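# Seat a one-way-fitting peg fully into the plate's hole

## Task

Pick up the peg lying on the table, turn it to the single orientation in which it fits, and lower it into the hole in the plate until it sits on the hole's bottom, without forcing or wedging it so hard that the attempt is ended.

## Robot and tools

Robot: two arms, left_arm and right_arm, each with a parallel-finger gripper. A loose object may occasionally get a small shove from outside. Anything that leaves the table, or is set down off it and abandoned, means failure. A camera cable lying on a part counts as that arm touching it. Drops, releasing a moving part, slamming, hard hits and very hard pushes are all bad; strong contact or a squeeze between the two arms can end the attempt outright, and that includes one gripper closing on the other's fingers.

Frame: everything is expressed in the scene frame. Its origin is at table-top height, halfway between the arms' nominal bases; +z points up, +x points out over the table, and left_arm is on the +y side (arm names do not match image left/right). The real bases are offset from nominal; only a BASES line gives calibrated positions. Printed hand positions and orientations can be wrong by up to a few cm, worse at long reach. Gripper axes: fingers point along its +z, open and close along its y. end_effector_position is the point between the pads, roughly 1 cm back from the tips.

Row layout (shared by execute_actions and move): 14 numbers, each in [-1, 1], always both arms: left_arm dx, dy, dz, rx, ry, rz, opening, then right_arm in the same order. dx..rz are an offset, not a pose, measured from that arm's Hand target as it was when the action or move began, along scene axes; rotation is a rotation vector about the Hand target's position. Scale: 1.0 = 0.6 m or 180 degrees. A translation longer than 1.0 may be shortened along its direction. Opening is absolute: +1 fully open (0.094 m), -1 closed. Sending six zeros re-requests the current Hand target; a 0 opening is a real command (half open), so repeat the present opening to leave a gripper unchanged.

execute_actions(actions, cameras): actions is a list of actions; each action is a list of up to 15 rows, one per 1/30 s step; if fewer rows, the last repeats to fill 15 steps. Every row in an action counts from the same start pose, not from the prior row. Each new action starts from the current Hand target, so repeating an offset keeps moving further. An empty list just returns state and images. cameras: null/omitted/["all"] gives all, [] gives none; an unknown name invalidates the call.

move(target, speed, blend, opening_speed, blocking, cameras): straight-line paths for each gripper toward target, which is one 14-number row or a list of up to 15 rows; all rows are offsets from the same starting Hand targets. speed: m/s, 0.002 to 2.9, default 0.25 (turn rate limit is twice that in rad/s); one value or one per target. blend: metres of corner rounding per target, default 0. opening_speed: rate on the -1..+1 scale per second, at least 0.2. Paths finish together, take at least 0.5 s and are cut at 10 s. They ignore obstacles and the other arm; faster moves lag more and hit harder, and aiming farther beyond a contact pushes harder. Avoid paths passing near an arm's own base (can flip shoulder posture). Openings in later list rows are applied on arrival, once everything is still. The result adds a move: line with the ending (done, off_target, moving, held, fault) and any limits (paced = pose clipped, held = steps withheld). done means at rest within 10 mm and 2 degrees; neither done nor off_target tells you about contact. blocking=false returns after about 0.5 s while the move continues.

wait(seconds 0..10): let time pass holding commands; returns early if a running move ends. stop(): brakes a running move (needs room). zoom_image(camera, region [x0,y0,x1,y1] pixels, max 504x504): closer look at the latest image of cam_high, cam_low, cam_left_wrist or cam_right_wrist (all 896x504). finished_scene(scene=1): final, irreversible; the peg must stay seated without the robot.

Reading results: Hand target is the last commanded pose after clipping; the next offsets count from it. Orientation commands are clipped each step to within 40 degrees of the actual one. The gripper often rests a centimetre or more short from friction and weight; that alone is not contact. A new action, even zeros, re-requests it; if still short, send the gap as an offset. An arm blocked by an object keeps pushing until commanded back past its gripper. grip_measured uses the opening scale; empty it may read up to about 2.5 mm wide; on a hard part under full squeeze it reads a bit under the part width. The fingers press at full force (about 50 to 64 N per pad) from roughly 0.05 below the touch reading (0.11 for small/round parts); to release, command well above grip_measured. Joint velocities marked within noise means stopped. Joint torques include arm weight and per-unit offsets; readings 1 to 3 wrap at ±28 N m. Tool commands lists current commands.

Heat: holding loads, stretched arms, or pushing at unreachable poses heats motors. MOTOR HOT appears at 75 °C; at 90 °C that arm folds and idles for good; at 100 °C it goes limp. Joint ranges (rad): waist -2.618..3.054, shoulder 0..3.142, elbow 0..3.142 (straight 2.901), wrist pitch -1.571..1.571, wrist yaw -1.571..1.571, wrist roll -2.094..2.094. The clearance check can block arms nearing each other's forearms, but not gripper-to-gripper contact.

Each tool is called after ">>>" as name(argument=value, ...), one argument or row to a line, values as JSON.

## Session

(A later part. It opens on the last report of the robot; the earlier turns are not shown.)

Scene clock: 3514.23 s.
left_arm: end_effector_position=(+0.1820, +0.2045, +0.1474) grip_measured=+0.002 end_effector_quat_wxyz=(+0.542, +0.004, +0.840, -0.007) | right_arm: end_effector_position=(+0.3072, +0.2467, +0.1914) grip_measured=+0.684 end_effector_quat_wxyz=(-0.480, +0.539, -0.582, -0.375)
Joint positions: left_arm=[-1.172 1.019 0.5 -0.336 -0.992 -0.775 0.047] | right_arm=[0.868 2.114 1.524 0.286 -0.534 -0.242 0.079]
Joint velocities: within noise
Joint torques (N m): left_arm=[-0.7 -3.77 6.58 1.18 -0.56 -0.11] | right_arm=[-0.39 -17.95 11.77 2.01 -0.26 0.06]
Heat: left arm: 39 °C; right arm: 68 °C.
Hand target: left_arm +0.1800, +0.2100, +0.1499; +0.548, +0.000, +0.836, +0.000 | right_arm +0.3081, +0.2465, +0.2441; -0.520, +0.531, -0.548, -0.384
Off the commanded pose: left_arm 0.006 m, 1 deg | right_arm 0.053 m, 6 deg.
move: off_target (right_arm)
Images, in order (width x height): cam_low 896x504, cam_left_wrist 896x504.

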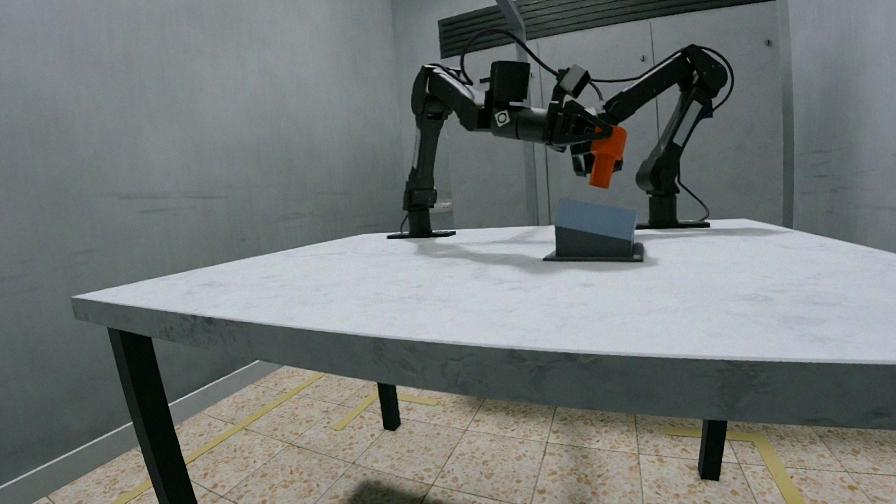

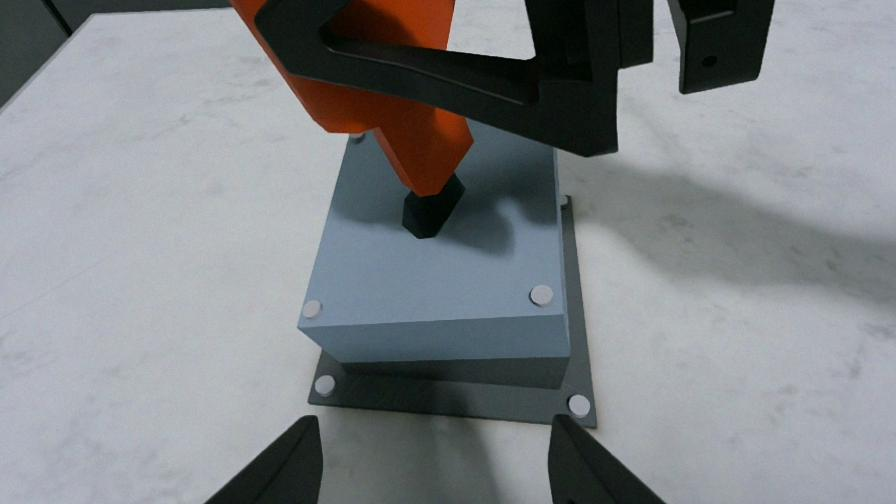

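>>> move(
  target=[0, 0, 0, 0, 0, 0, 0.0, -0.0968, -0.5442, 0.0265, 0, 0, 0, 0.45],
  speed=0.3,
  cameras=["cam_left_wrist", "cam_right_wrist"],
)

Scene clock: 3525.37 s.
left_arm: end_effector_position=(+0.1820, +0.2045, +0.1474) grip_measured=+0.002 end_effector_quat_wxyz=(+0.542, +0.004, +0.840, -0.007) | right_arm: end_effector_position=(+0.2525, -0.0810, +0.2415) grip_measured=+0.684 end_effector_quat_wxyz=(+0.505, -0.518, +0.574, +0.383)
Joint positions: left_arm=[-1.172 1.019 0.5 -0.336 -0.992 -0.775 0.047] | right_arm=[0.086 1.262 0.82 -0.216 -1.245 -0.717 0.079]
Joint velocities: within noise
Joint torques (N m): left_arm=[-0.7 -3.77 6.58 1.18 -0.57 -0.12] | right_arm=[-0.27 -5.52 11.74 1.1 -0.85 -0.11]
Heat: left arm: 39 °C; right arm: 72 °C.
Hand target: left_arm +0.1800, +0.2100, +0.1499; +0.548, +0.000, +0.836, +0.000 | right_arm +0.2500, -0.0800, +0.2599; +0.520, -0.531, +0.548, +0.384
Off the commanded pose: left_arm 0.006 m, 1 deg | right_arm 0.019 m, 4 deg.
move: off_target (right_arm)
Images, in order (width x height): cam_left_wrist 896x504, cam_right_wrist 896x504.

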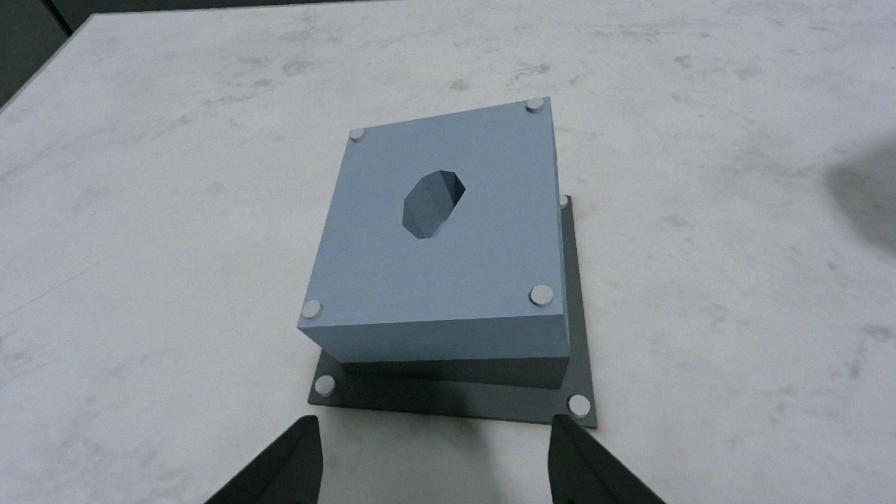

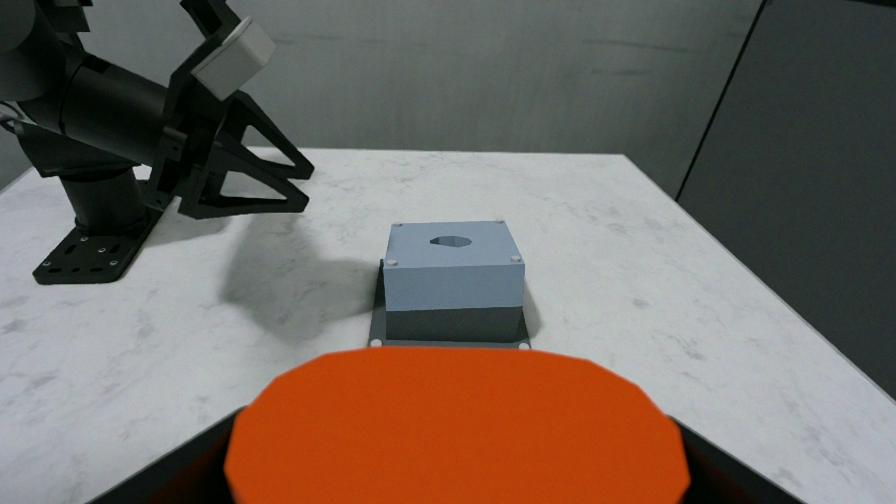

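>>> zoom_image(
  camera="cam_right_wrist",
  region=[360, 210, 550, 360],
)

>>> zoom_image(
  camera="cam_right_wrist",
  region=[370, 210, 450, 280],
)

>>> zoom_image(
  camera="cam_right_wrist",
  region=[460, 210, 540, 280],
)

>>> zoom_image(
  camera="cam_left_wrist",
  region=[390, 155, 480, 245],
)

Scaled by 2.653 from the camera's 896x504 image, which has a finer 1280x720 frame.

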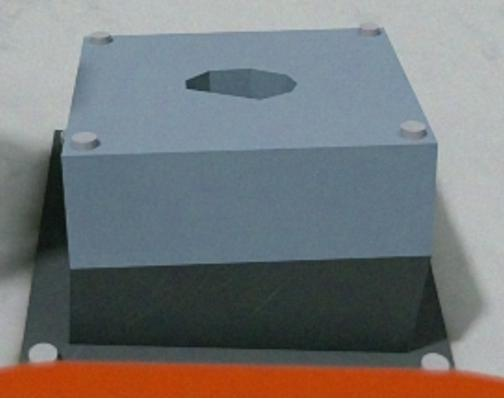

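Scaled by 6.300 from the camera's 896x504 image, which has a finer 1280x720 frame.

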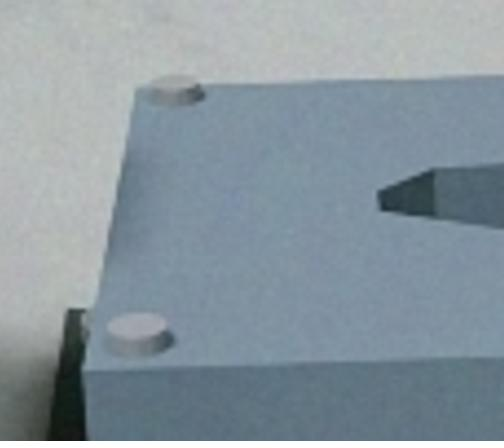

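Scaled by 6.300 from the camera's 896x504 image, which has a finer 1280x720 frame.

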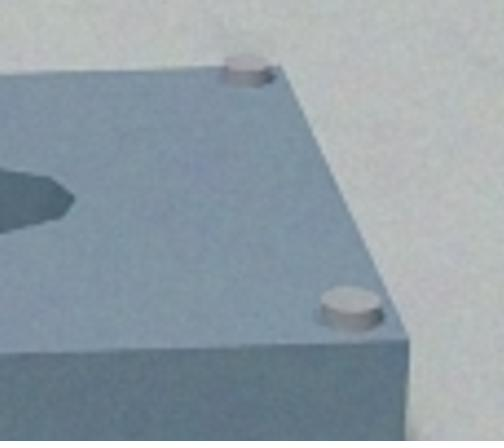

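Scaled by 5.600 from the camera's 896x504 image, which has a finer 1280x720 frame.

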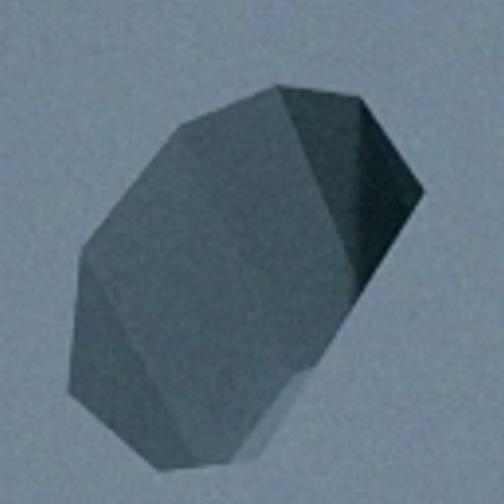

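>>> zoom_image(
  camera="cam_left_wrist",
  region=[398, 165, 443, 243],
)

>>> zoom_image(
  camera="cam_left_wrist",
  region=[430, 160, 475, 230],
)

Scaled by 6.462 from the camera's 896x504 image, which has a finer 1280x720 frame.

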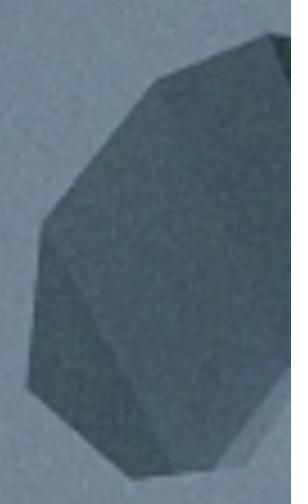

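Scaled by 7.200 from the camera's 896x504 image, which has a finer 1280x720 frame.

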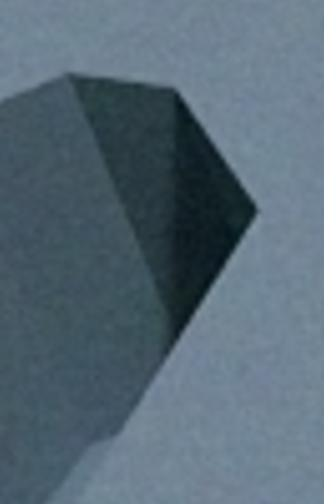

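>>> wait(
  seconds=1,
)

Scene clock: 3599.83 s.
left_arm: end_effector_position=(+0.1820, +0.2045, +0.1474) grip_measured=+0.002 end_effector_quat_wxyz=(+0.542, +0.004, +0.840, -0.007) | right_arm: end_effector_position=(+0.2525, -0.0810, +0.2415) grip_measured=+0.684 end_effector_quat_wxyz=(+0.505, -0.518, +0.574, +0.383)
Joint positions: left_arm=[-1.172 1.019 0.5 -0.336 -0.992 -0.775 0.047] | right_arm=[0.086 1.262 0.82 -0.217 -1.245 -0.718 0.079]
Joint velocities: within noise
Joint torques (N m): left_arm=[-0.72 -3.77 6.58 1.18 -0.56 -0.12] | right_arm=[-0.27 -5.5 11.73 1.13 -0.85 -0.12]
Heat: left arm: 39 °C; right arm: 51 °C.
Hand target: left_arm +0.1800, +0.2100, +0.1499; +0.548, +0.000, +0.836, +0.000 | right_arm +0.2500, -0.0800, +0.2599; +0.520, -0.531, +0.548, +0.384
Tool commands: left_gripper/opening=+0.0 right_gripper/opening=+0.45
Off the commanded pose: left_arm 0.006 m, 1 deg | right_arm 0.019 m, 4 deg.
wait: 1.00 s; at rest from the start

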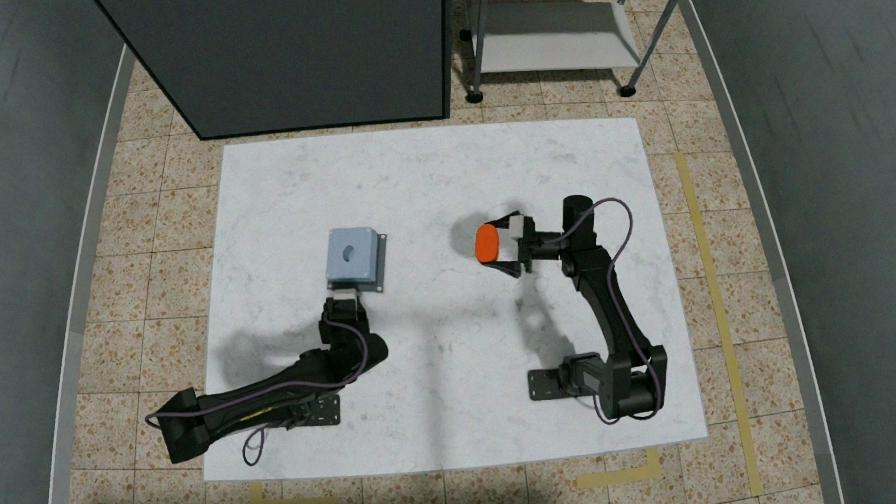

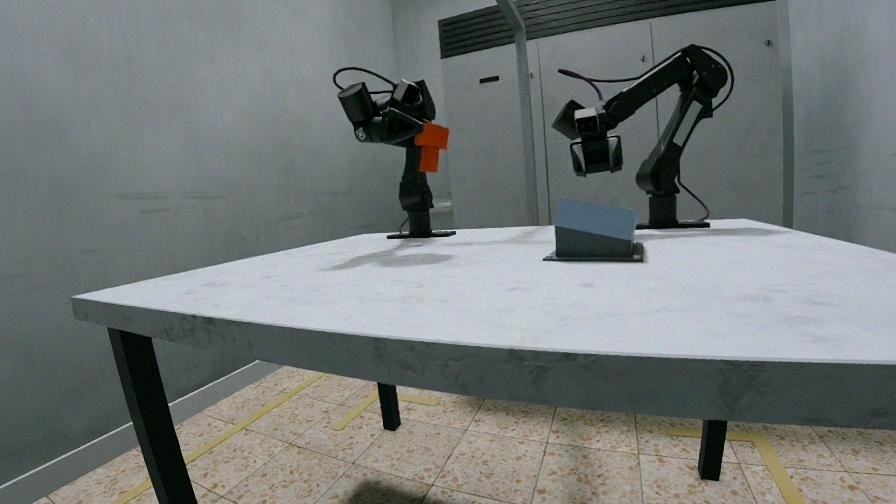

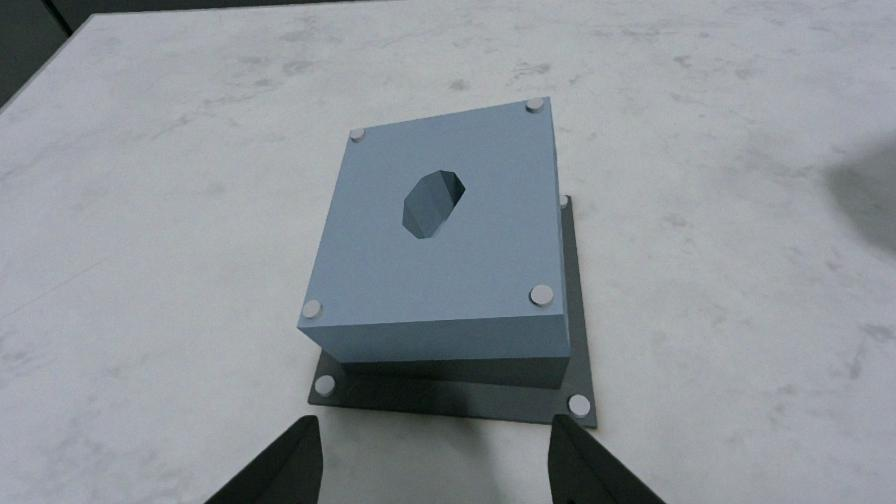

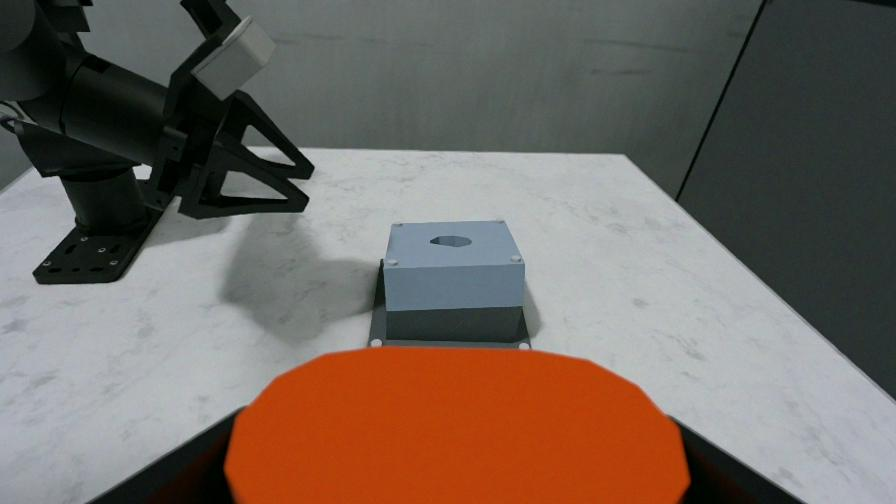

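>>> move(
  target=[
    [0,0,0,0,0,0,0.0,0.0833,0.4667,-0.03,0,0,0,0.45],
    [0,0,0,0,0,0,0.0,0.0945,0.5688,-0.088,0,0,0,0.45],
  ],
  speed=[0.15,0.08],
  cameras=["cam_high","cam_low","cam_left_wrist","cam_right_wrist"],
)

Scene clock: 3617.20 s.
left_arm: end_effector_position=(+0.1820, +0.2045, +0.1474) grip_measured=+0.002 end_effector_quat_wxyz=(+0.542, +0.004, +0.840, -0.007) | right_arm: end_effector_position=(+0.3009, +0.2518, +0.1946) grip_measured=+0.684 end_effector_quat_wxyz=(-0.497, +0.538, -0.565, -0.380)
Joint positions: left_arm=[-1.172 1.019 0.5 -0.336 -0.992 -0.775 0.047] | right_arm=[0.882 2.115 1.496 0.365 -0.529 -0.238 0.079]
Joint velocities: within noise
Joint torques (N m): left_arm=[-0.69 -3.75 6.56 1.17 -0.57 -0.11] | right_arm=[0.24 -10.61 12.25 2.35 -0.04 0.07]
Heat: left arm: 39 °C; right arm: 51 °C.
Hand target: left_arm +0.1800, +0.2100, +0.1499; +0.548, +0.000, +0.836, +0.000 | right_arm +0.3069, +0.2612, +0.2072; +0.520, -0.531, +0.548, +0.384
Off the commanded pose: left_arm 0.006 m, 1 deg | right_arm 0.017 m, 3 deg.
move: off_target (right_arm)

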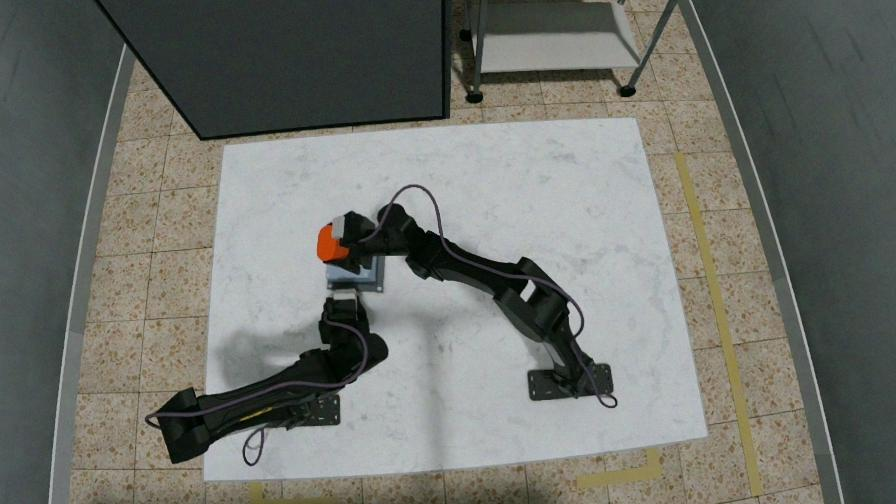

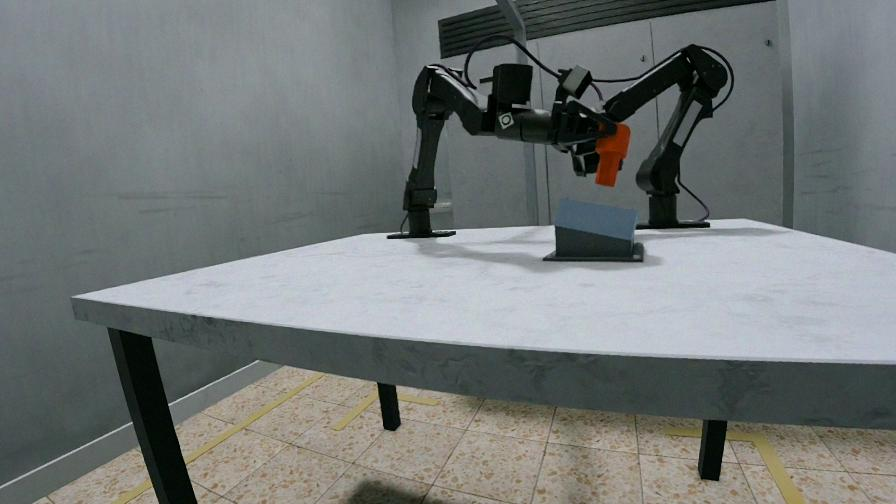

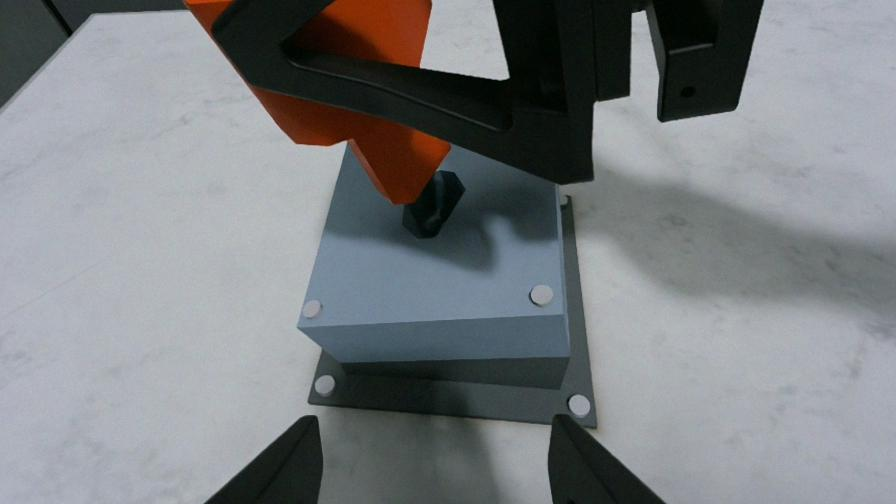

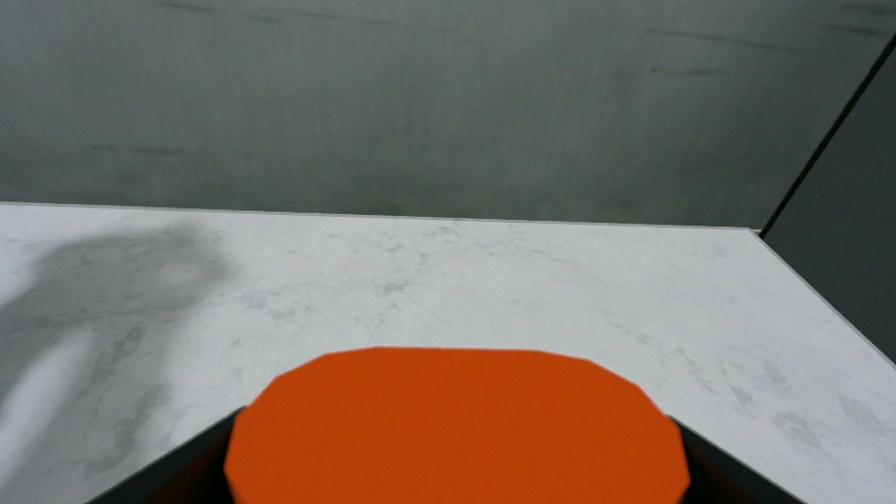

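>>> move(
  target=[
    [0,0,0,0,0,0,0.0,0.0033,-0.0137,-0.0547,0,0,0,0.45],
  ],
  speed=0.04,
  cameras=["cam_low","cam_left_wrist"],
)

>>> zoom_image(
  camera="cam_left_wrist",
  region=[340, 130, 500, 290],
)

>>> zoom_image(
  camera="cam_low",
  region=[540, 140, 660, 240],
)

Scene clock: 3629.90 s.
left_arm: end_effector_position=(+0.1820, +0.2045, +0.1474) grip_measured=+0.002 end_effector_quat_wxyz=(+0.542, +0.004, +0.840, -0.007) | right_arm: end_effector_position=(+0.3049, +0.2515, +0.1776) grip_measured=+0.684 end_effector_quat_wxyz=(+0.510, -0.534, +0.557, +0.380)
Joint positions: left_arm=[-1.172 1.019 0.5 -0.336 -0.992 -0.775 0.047] | right_arm=[0.877 2.153 1.453 0.477 -0.529 -0.238 0.079]
Joint velocities: within noise
Joint torques (N m): left_arm=[-0.69 -3.81 6.6 1.18 -0.57 -0.11] | right_arm=[-0.49 -10.69 8.43 2.36 -0.2 0.03]
Heat: left arm: 39 °C; right arm: 52 °C.
Hand target: left_arm +0.1800, +0.2100, +0.1499; +0.548, +0.000, +0.836, +0.000 | right_arm +0.3087, +0.2531, +0.1744; +0.520, -0.531, +0.548, +0.384
Off the commanded pose: left_arm 0.006 m, 1 deg | right_arm 0.005 m, 2 deg.
move: done
Images, in order (width x height): cam_low 896x504, cam_left_wrist 896x504.

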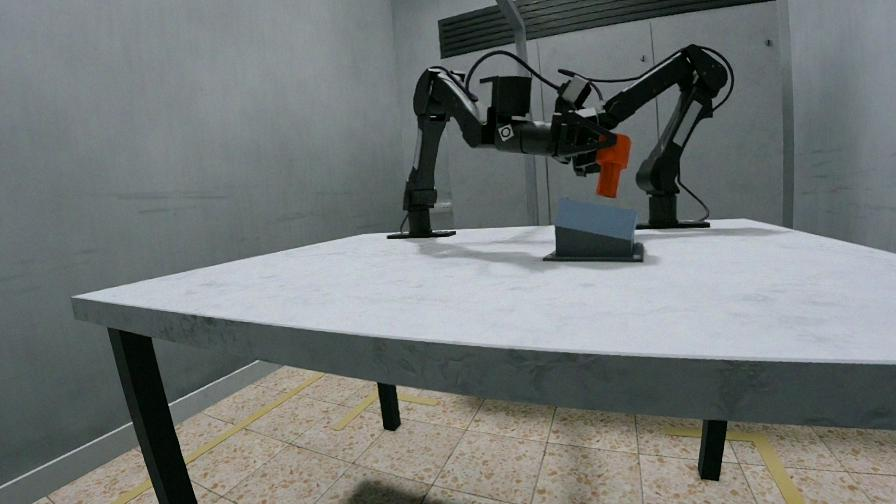

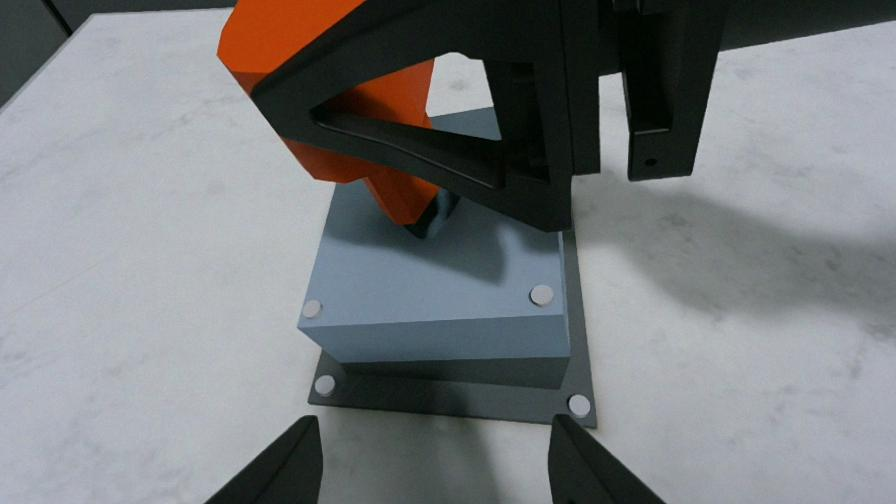

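Scaled by 3.150 from the camera's 896x504 image, which has a finer 1280x720 frame.

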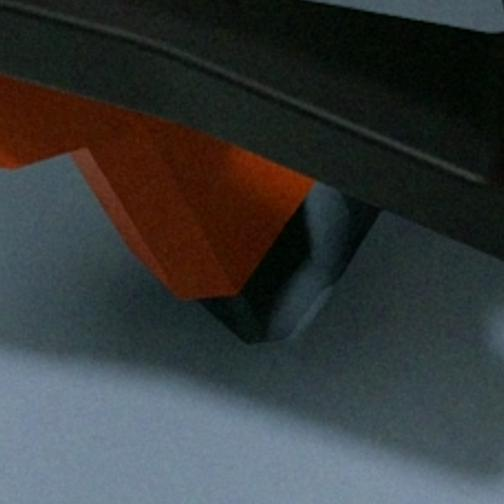

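Scaled by 4.200 from the camera's 896x504 image, which has a finer 1280x720 frame.

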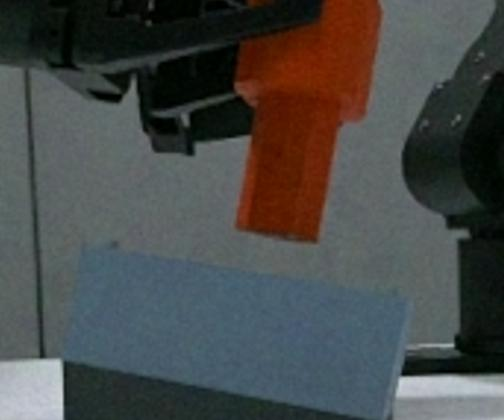

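>>> move(
  target=[
    [0,0,0,0,0,0,0.0,0.004,-0.0125,-0.0127,0,0,0,0.45],
  ],
  speed=0.03,
  cameras=["cam_low","cam_left_wrist"],
)

>>> zoom_image(
  camera="cam_left_wrist",
  region=[360, 170, 460, 270],
)

>>> zoom_image(
  camera="cam_low",
  region=[540, 140, 660, 240],
)

Scene clock: 3649.20 s.
left_arm: end_effector_position=(+0.1820, +0.2045, +0.1474) grip_measured=+0.002 end_effector_quat_wxyz=(+0.542, +0.004, +0.840, -0.007) | right_arm: end_effector_position=(+0.3085, +0.2441, +0.1706) grip_measured=+0.684 end_effector_quat_wxyz=(+0.511, -0.532, +0.559, +0.379)
Joint positions: left_arm=[-1.172 1.019 0.5 -0.336 -0.992 -0.775 0.047] | right_arm=[0.862 2.153 1.422 0.508 -0.538 -0.238 0.079]
Joint velocities: within noise
Joint torques (N m): left_arm=[-0.72 -3.75 6.58 1.18 -0.57 -0.12] | right_arm=[-0.46 -10.59 8.21 2.38 -0.24 -0.01]
Heat: left arm: 39 °C; right arm: 57 °C.
Hand target: left_arm +0.1801, +0.2100, +0.1499; +0.548, +0.000, +0.836, +0.000 | right_arm +0.3111, +0.2456, +0.1669; +0.520, -0.531, +0.548, +0.384
Off the commanded pose: left_arm 0.006 m, 1 deg | right_arm 0.005 m, 2 deg.
move: done
Images, in order (width x height): cam_low 896x504, cam_left_wrist 896x504.

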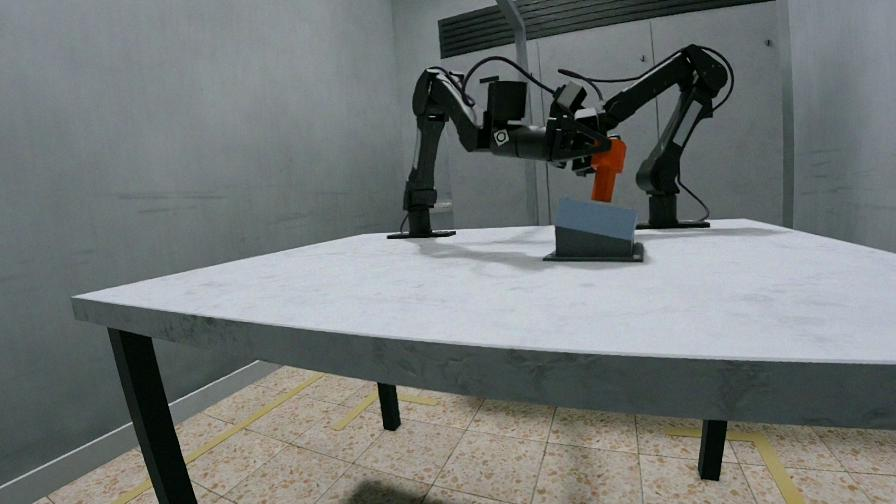

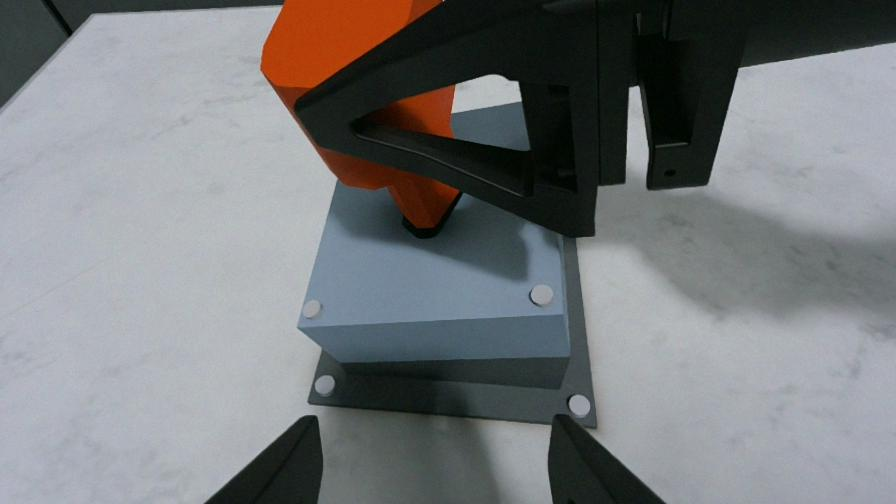

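Scaled by 5.040 from the camera's 896x504 image, which has a finer 1280x720 frame.

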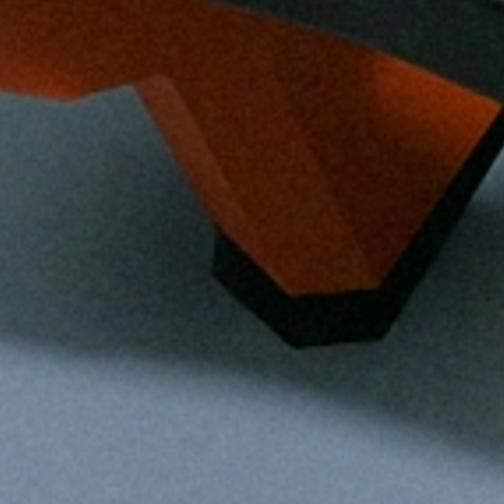

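Scaled by 4.200 from the camera's 896x504 image, which has a finer 1280x720 frame.

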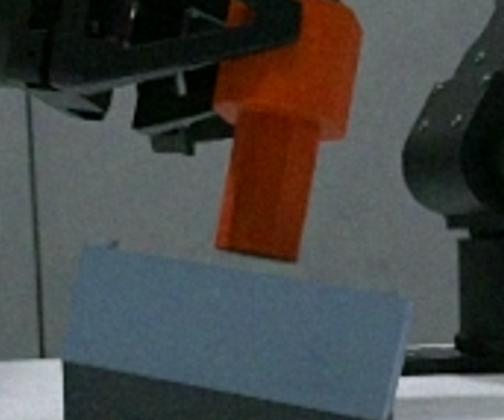

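>>> move(
  target=[
    [0,0,0,0,0,0,0.0,0.0005,0.0047,-0.0088,0,0,0,0.45],
  ],
  speed=0.03,
  cameras=["cam_low","cam_left_wrist"],
)

>>> zoom_image(
  camera="cam_left_wrist",
  region=[380, 170, 460, 250],
)

>>> zoom_image(
  camera="cam_low",
  region=[560, 160, 640, 230],
)

Scene clock: 3670.70 s.
left_arm: end_effector_position=(+0.1820, +0.2045, +0.1474) grip_measured=+0.002 end_effector_quat_wxyz=(+0.542, +0.004, +0.840, -0.007) | right_arm: end_effector_position=(+0.3095, +0.2453, +0.1633) grip_measured=+0.684 end_effector_quat_wxyz=(+0.509, -0.532, +0.560, +0.379)
Joint positions: left_arm=[-1.172 1.019 0.5 -0.336 -0.992 -0.775 0.047] | right_arm=[0.862 2.171 1.422 0.522 -0.539 -0.238 0.079]
Joint velocities: within noise
Joint torques (N m): left_arm=[-0.7 -3.78 6.57 1.18 -0.57 -0.11] | right_arm=[-0.16 -10.65 8.66 2.36 -0.21 0.01]
Heat: left arm: 39 °C; right arm: 58 °C.
Hand target: left_arm +0.1801, +0.2100, +0.1499; +0.548, +0.000, +0.836, +0.000 | right_arm +0.3114, +0.2484, +0.1616; +0.520, -0.531, +0.548, +0.384
Off the commanded pose: left_arm 0.006 m, 1 deg | right_arm 0.004 m, 2 deg.
move: done
Images, in order (width x height): cam_low 896x504, cam_left_wrist 896x504.

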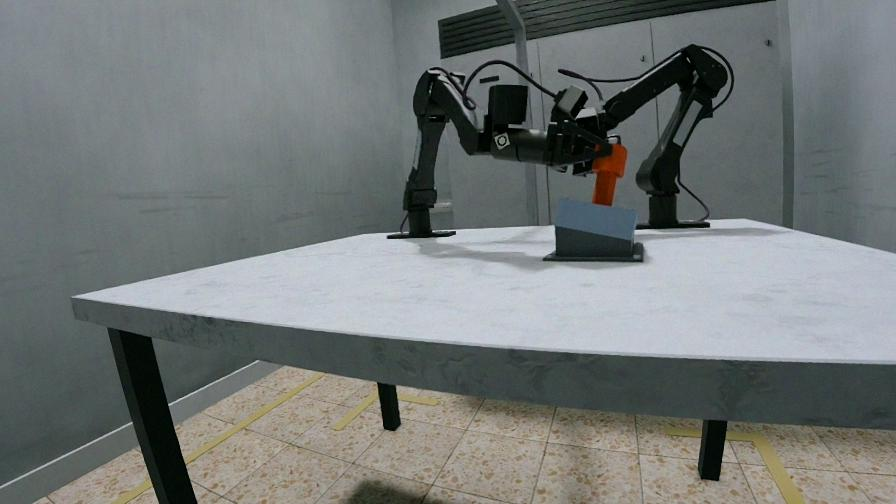

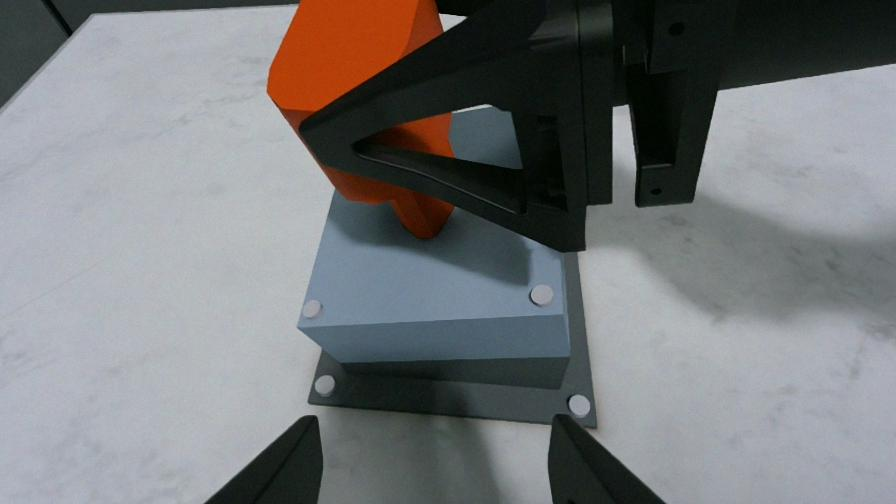

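Scaled by 6.300 from the camera's 896x504 image, which has a finer 1280x720 frame.

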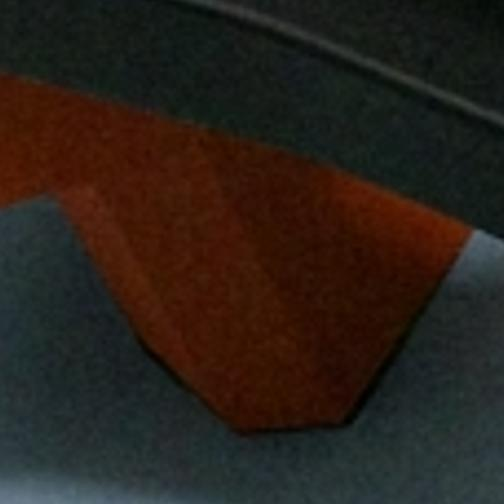

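Scaled by 6.300 from the camera's 896x504 image, which has a finer 1280x720 frame.

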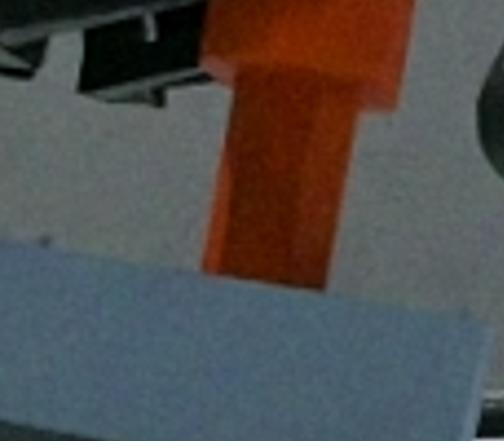

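>>> zoom_image(
  camera="cam_left_wrist",
  region=[395, 205, 450, 245],
)

Scaled by 9.164 from the camera's 896x504 image, which has a finer 1280x720 frame.

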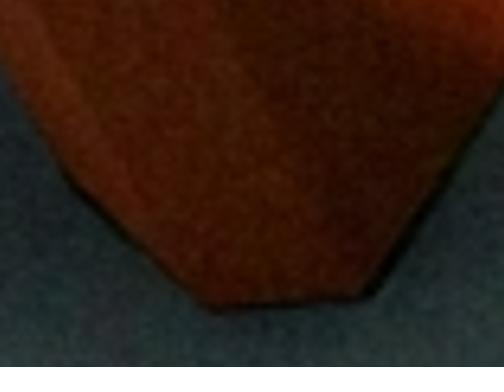

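>>> move(
  target=[
    [0,0,0,0,0,0,0.0,0.0006,-0.0016,-0.0064,0,0,0,0.45],
  ],
  speed=0.02,
  cameras=["cam_low","cam_left_wrist"],
)

>>> zoom_image(
  camera="cam_left_wrist",
  region=[395, 205, 450, 245],
)

>>> zoom_image(
  camera="cam_low",
  region=[580, 180, 630, 220],
)

Scene clock: 3705.70 s.
left_arm: end_effector_position=(+0.1820, +0.2045, +0.1474) grip_measured=+0.002 end_effector_quat_wxyz=(+0.542, +0.004, +0.840, -0.007) | right_arm: end_effector_position=(+0.3099, +0.2458, +0.1661) grip_measured=+0.684 end_effector_quat_wxyz=(+0.514, -0.531, +0.556, +0.380)
Joint positions: left_arm=[-1.172 1.019 0.5 -0.336 -0.992 -0.775 0.047] | right_arm=[0.862 2.171 1.422 0.534 -0.539 -0.238 0.079]
Joint velocities: within noise
Joint torques (N m): left_arm=[-0.69 -3.78 6.57 1.18 -0.57 -0.11] | right_arm=[-0.32 -10.18 7.92 2.39 -0.23 0]
Heat: left arm: 39 °C; right arm: 57 °C.
Hand target: left_arm +0.1801, +0.2100, +0.1499; +0.548, +0.000, +0.836, +0.000 | right_arm +0.3118, +0.2474, +0.1577; +0.520, -0.531, +0.548, +0.384
Off the commanded pose: left_arm 0.006 m, 1 deg | right_arm 0.009 m, 1 deg.
move: done
Images, in order (width x height): cam_low 896x504, cam_left_wrist 896x504.

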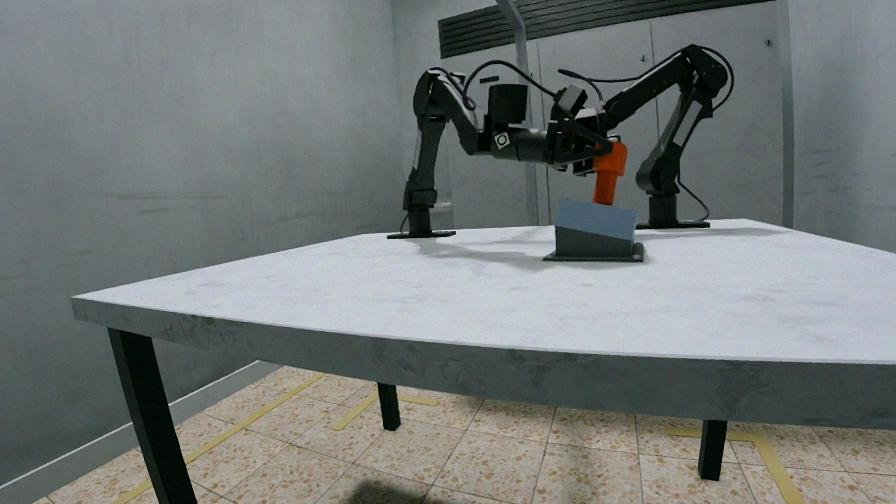

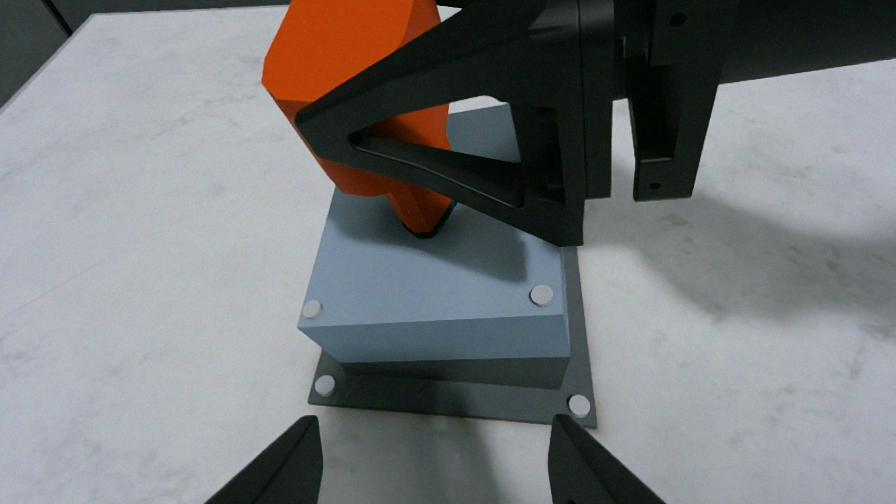

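Scaled by 9.164 from the camera's 896x504 image, which has a finer 1280x720 frame.

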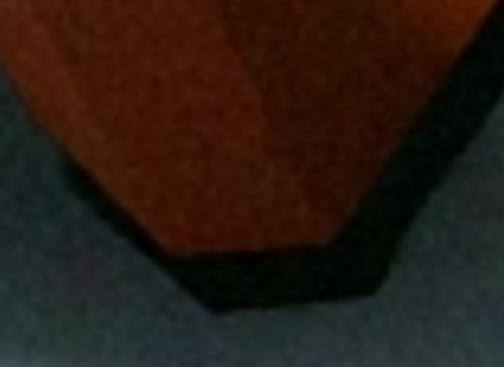

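Scaled by 10.080 from the camera's 896x504 image, which has a finer 1280x720 frame.

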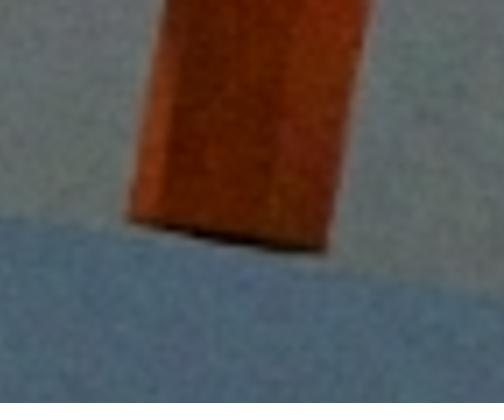

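>>> move(
  target=[
    [0,0,0,0,0,0,0.0,0.0,-0.0025,-0.005,0,0,0,0.45],
  ],
  speed=0.02,
  cameras=["cam_low","cam_left_wrist"],
)

>>> zoom_image(
  camera="cam_left_wrist",
  region=[395, 205, 450, 245],
)

>>> zoom_image(
  camera="cam_low",
  region=[580, 180, 630, 220],
)

Scene clock: 3721.97 s.
left_arm: end_effector_position=(+0.1820, +0.2045, +0.1474) grip_measured=+0.002 end_effector_quat_wxyz=(+0.542, +0.004, +0.840, -0.007) | right_arm: end_effector_position=(+0.3092, +0.2454, +0.1629) grip_measured=+0.684 end_effector_quat_wxyz=(+0.515, -0.532, +0.555, +0.381)
Joint positions: left_arm=[-1.172 1.019 0.5 -0.336 -0.992 -0.775 0.047] | right_arm=[0.862 2.176 1.413 0.55 -0.541 -0.238 0.079]
Joint velocities: within noise
Joint torques (N m): left_arm=[-0.69 -3.78 6.57 1.17 -0.57 -0.11] | right_arm=[-0.51 -10.39 7.79 2.32 -0.21 -0.01]
Heat: left arm: 39 °C; right arm: 56 °C.
Hand target: left_arm +0.1801, +0.2100, +0.1499; +0.548, +0.000, +0.836, +0.000 | right_arm +0.3118, +0.2459, +0.1548; +0.520, -0.531, +0.548, +0.384
Off the commanded pose: left_arm 0.006 m, 1 deg | right_arm 0.009 m, 1 deg.
move: done
Images, in order (width x height): cam_low 896x504, cam_left_wrist 896x504.

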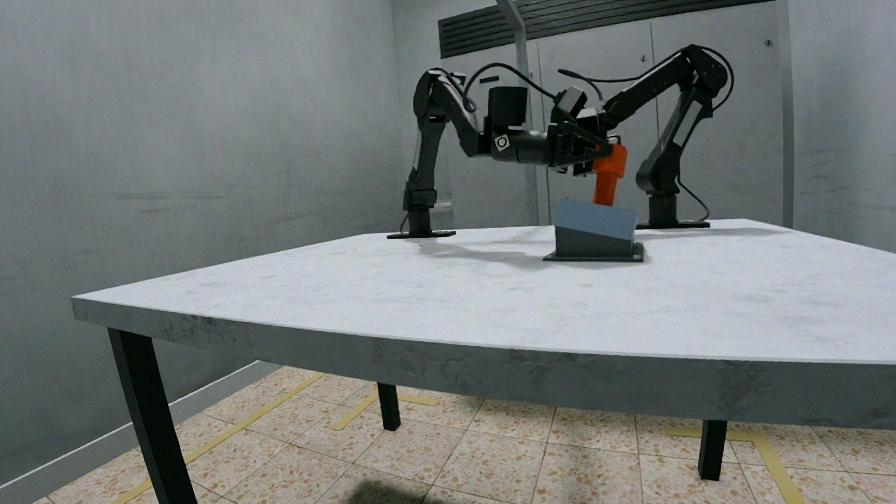

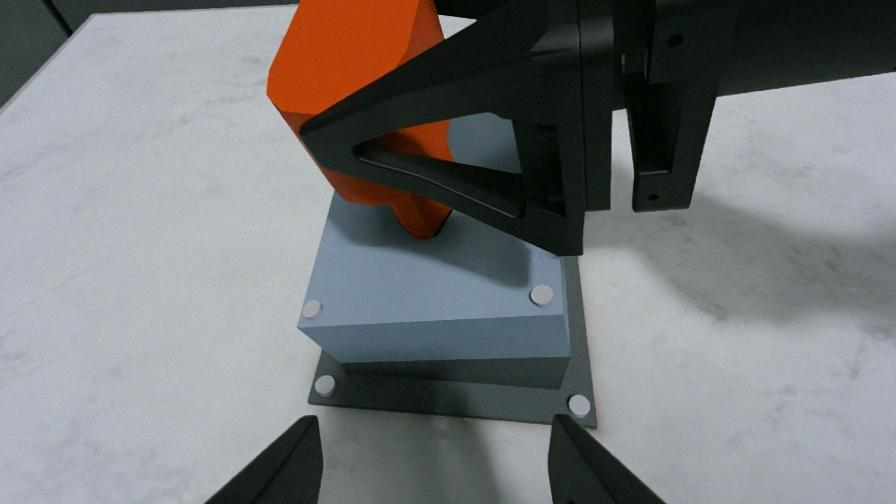

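Scaled by 9.164 from the camera's 896x504 image, which has a finer 1280x720 frame.

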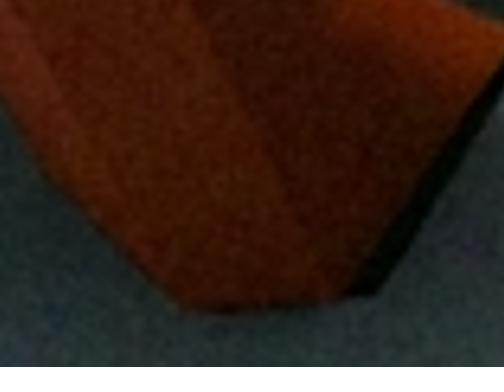

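Scaled by 10.080 from the camera's 896x504 image, which has a finer 1280x720 frame.

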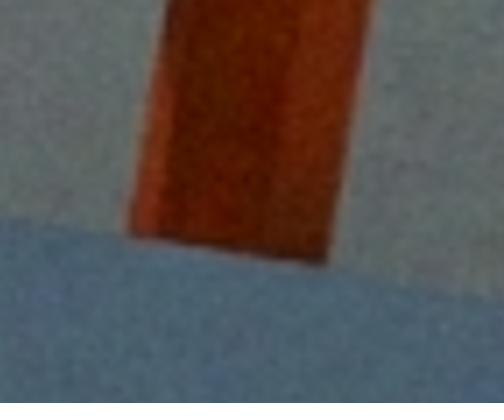

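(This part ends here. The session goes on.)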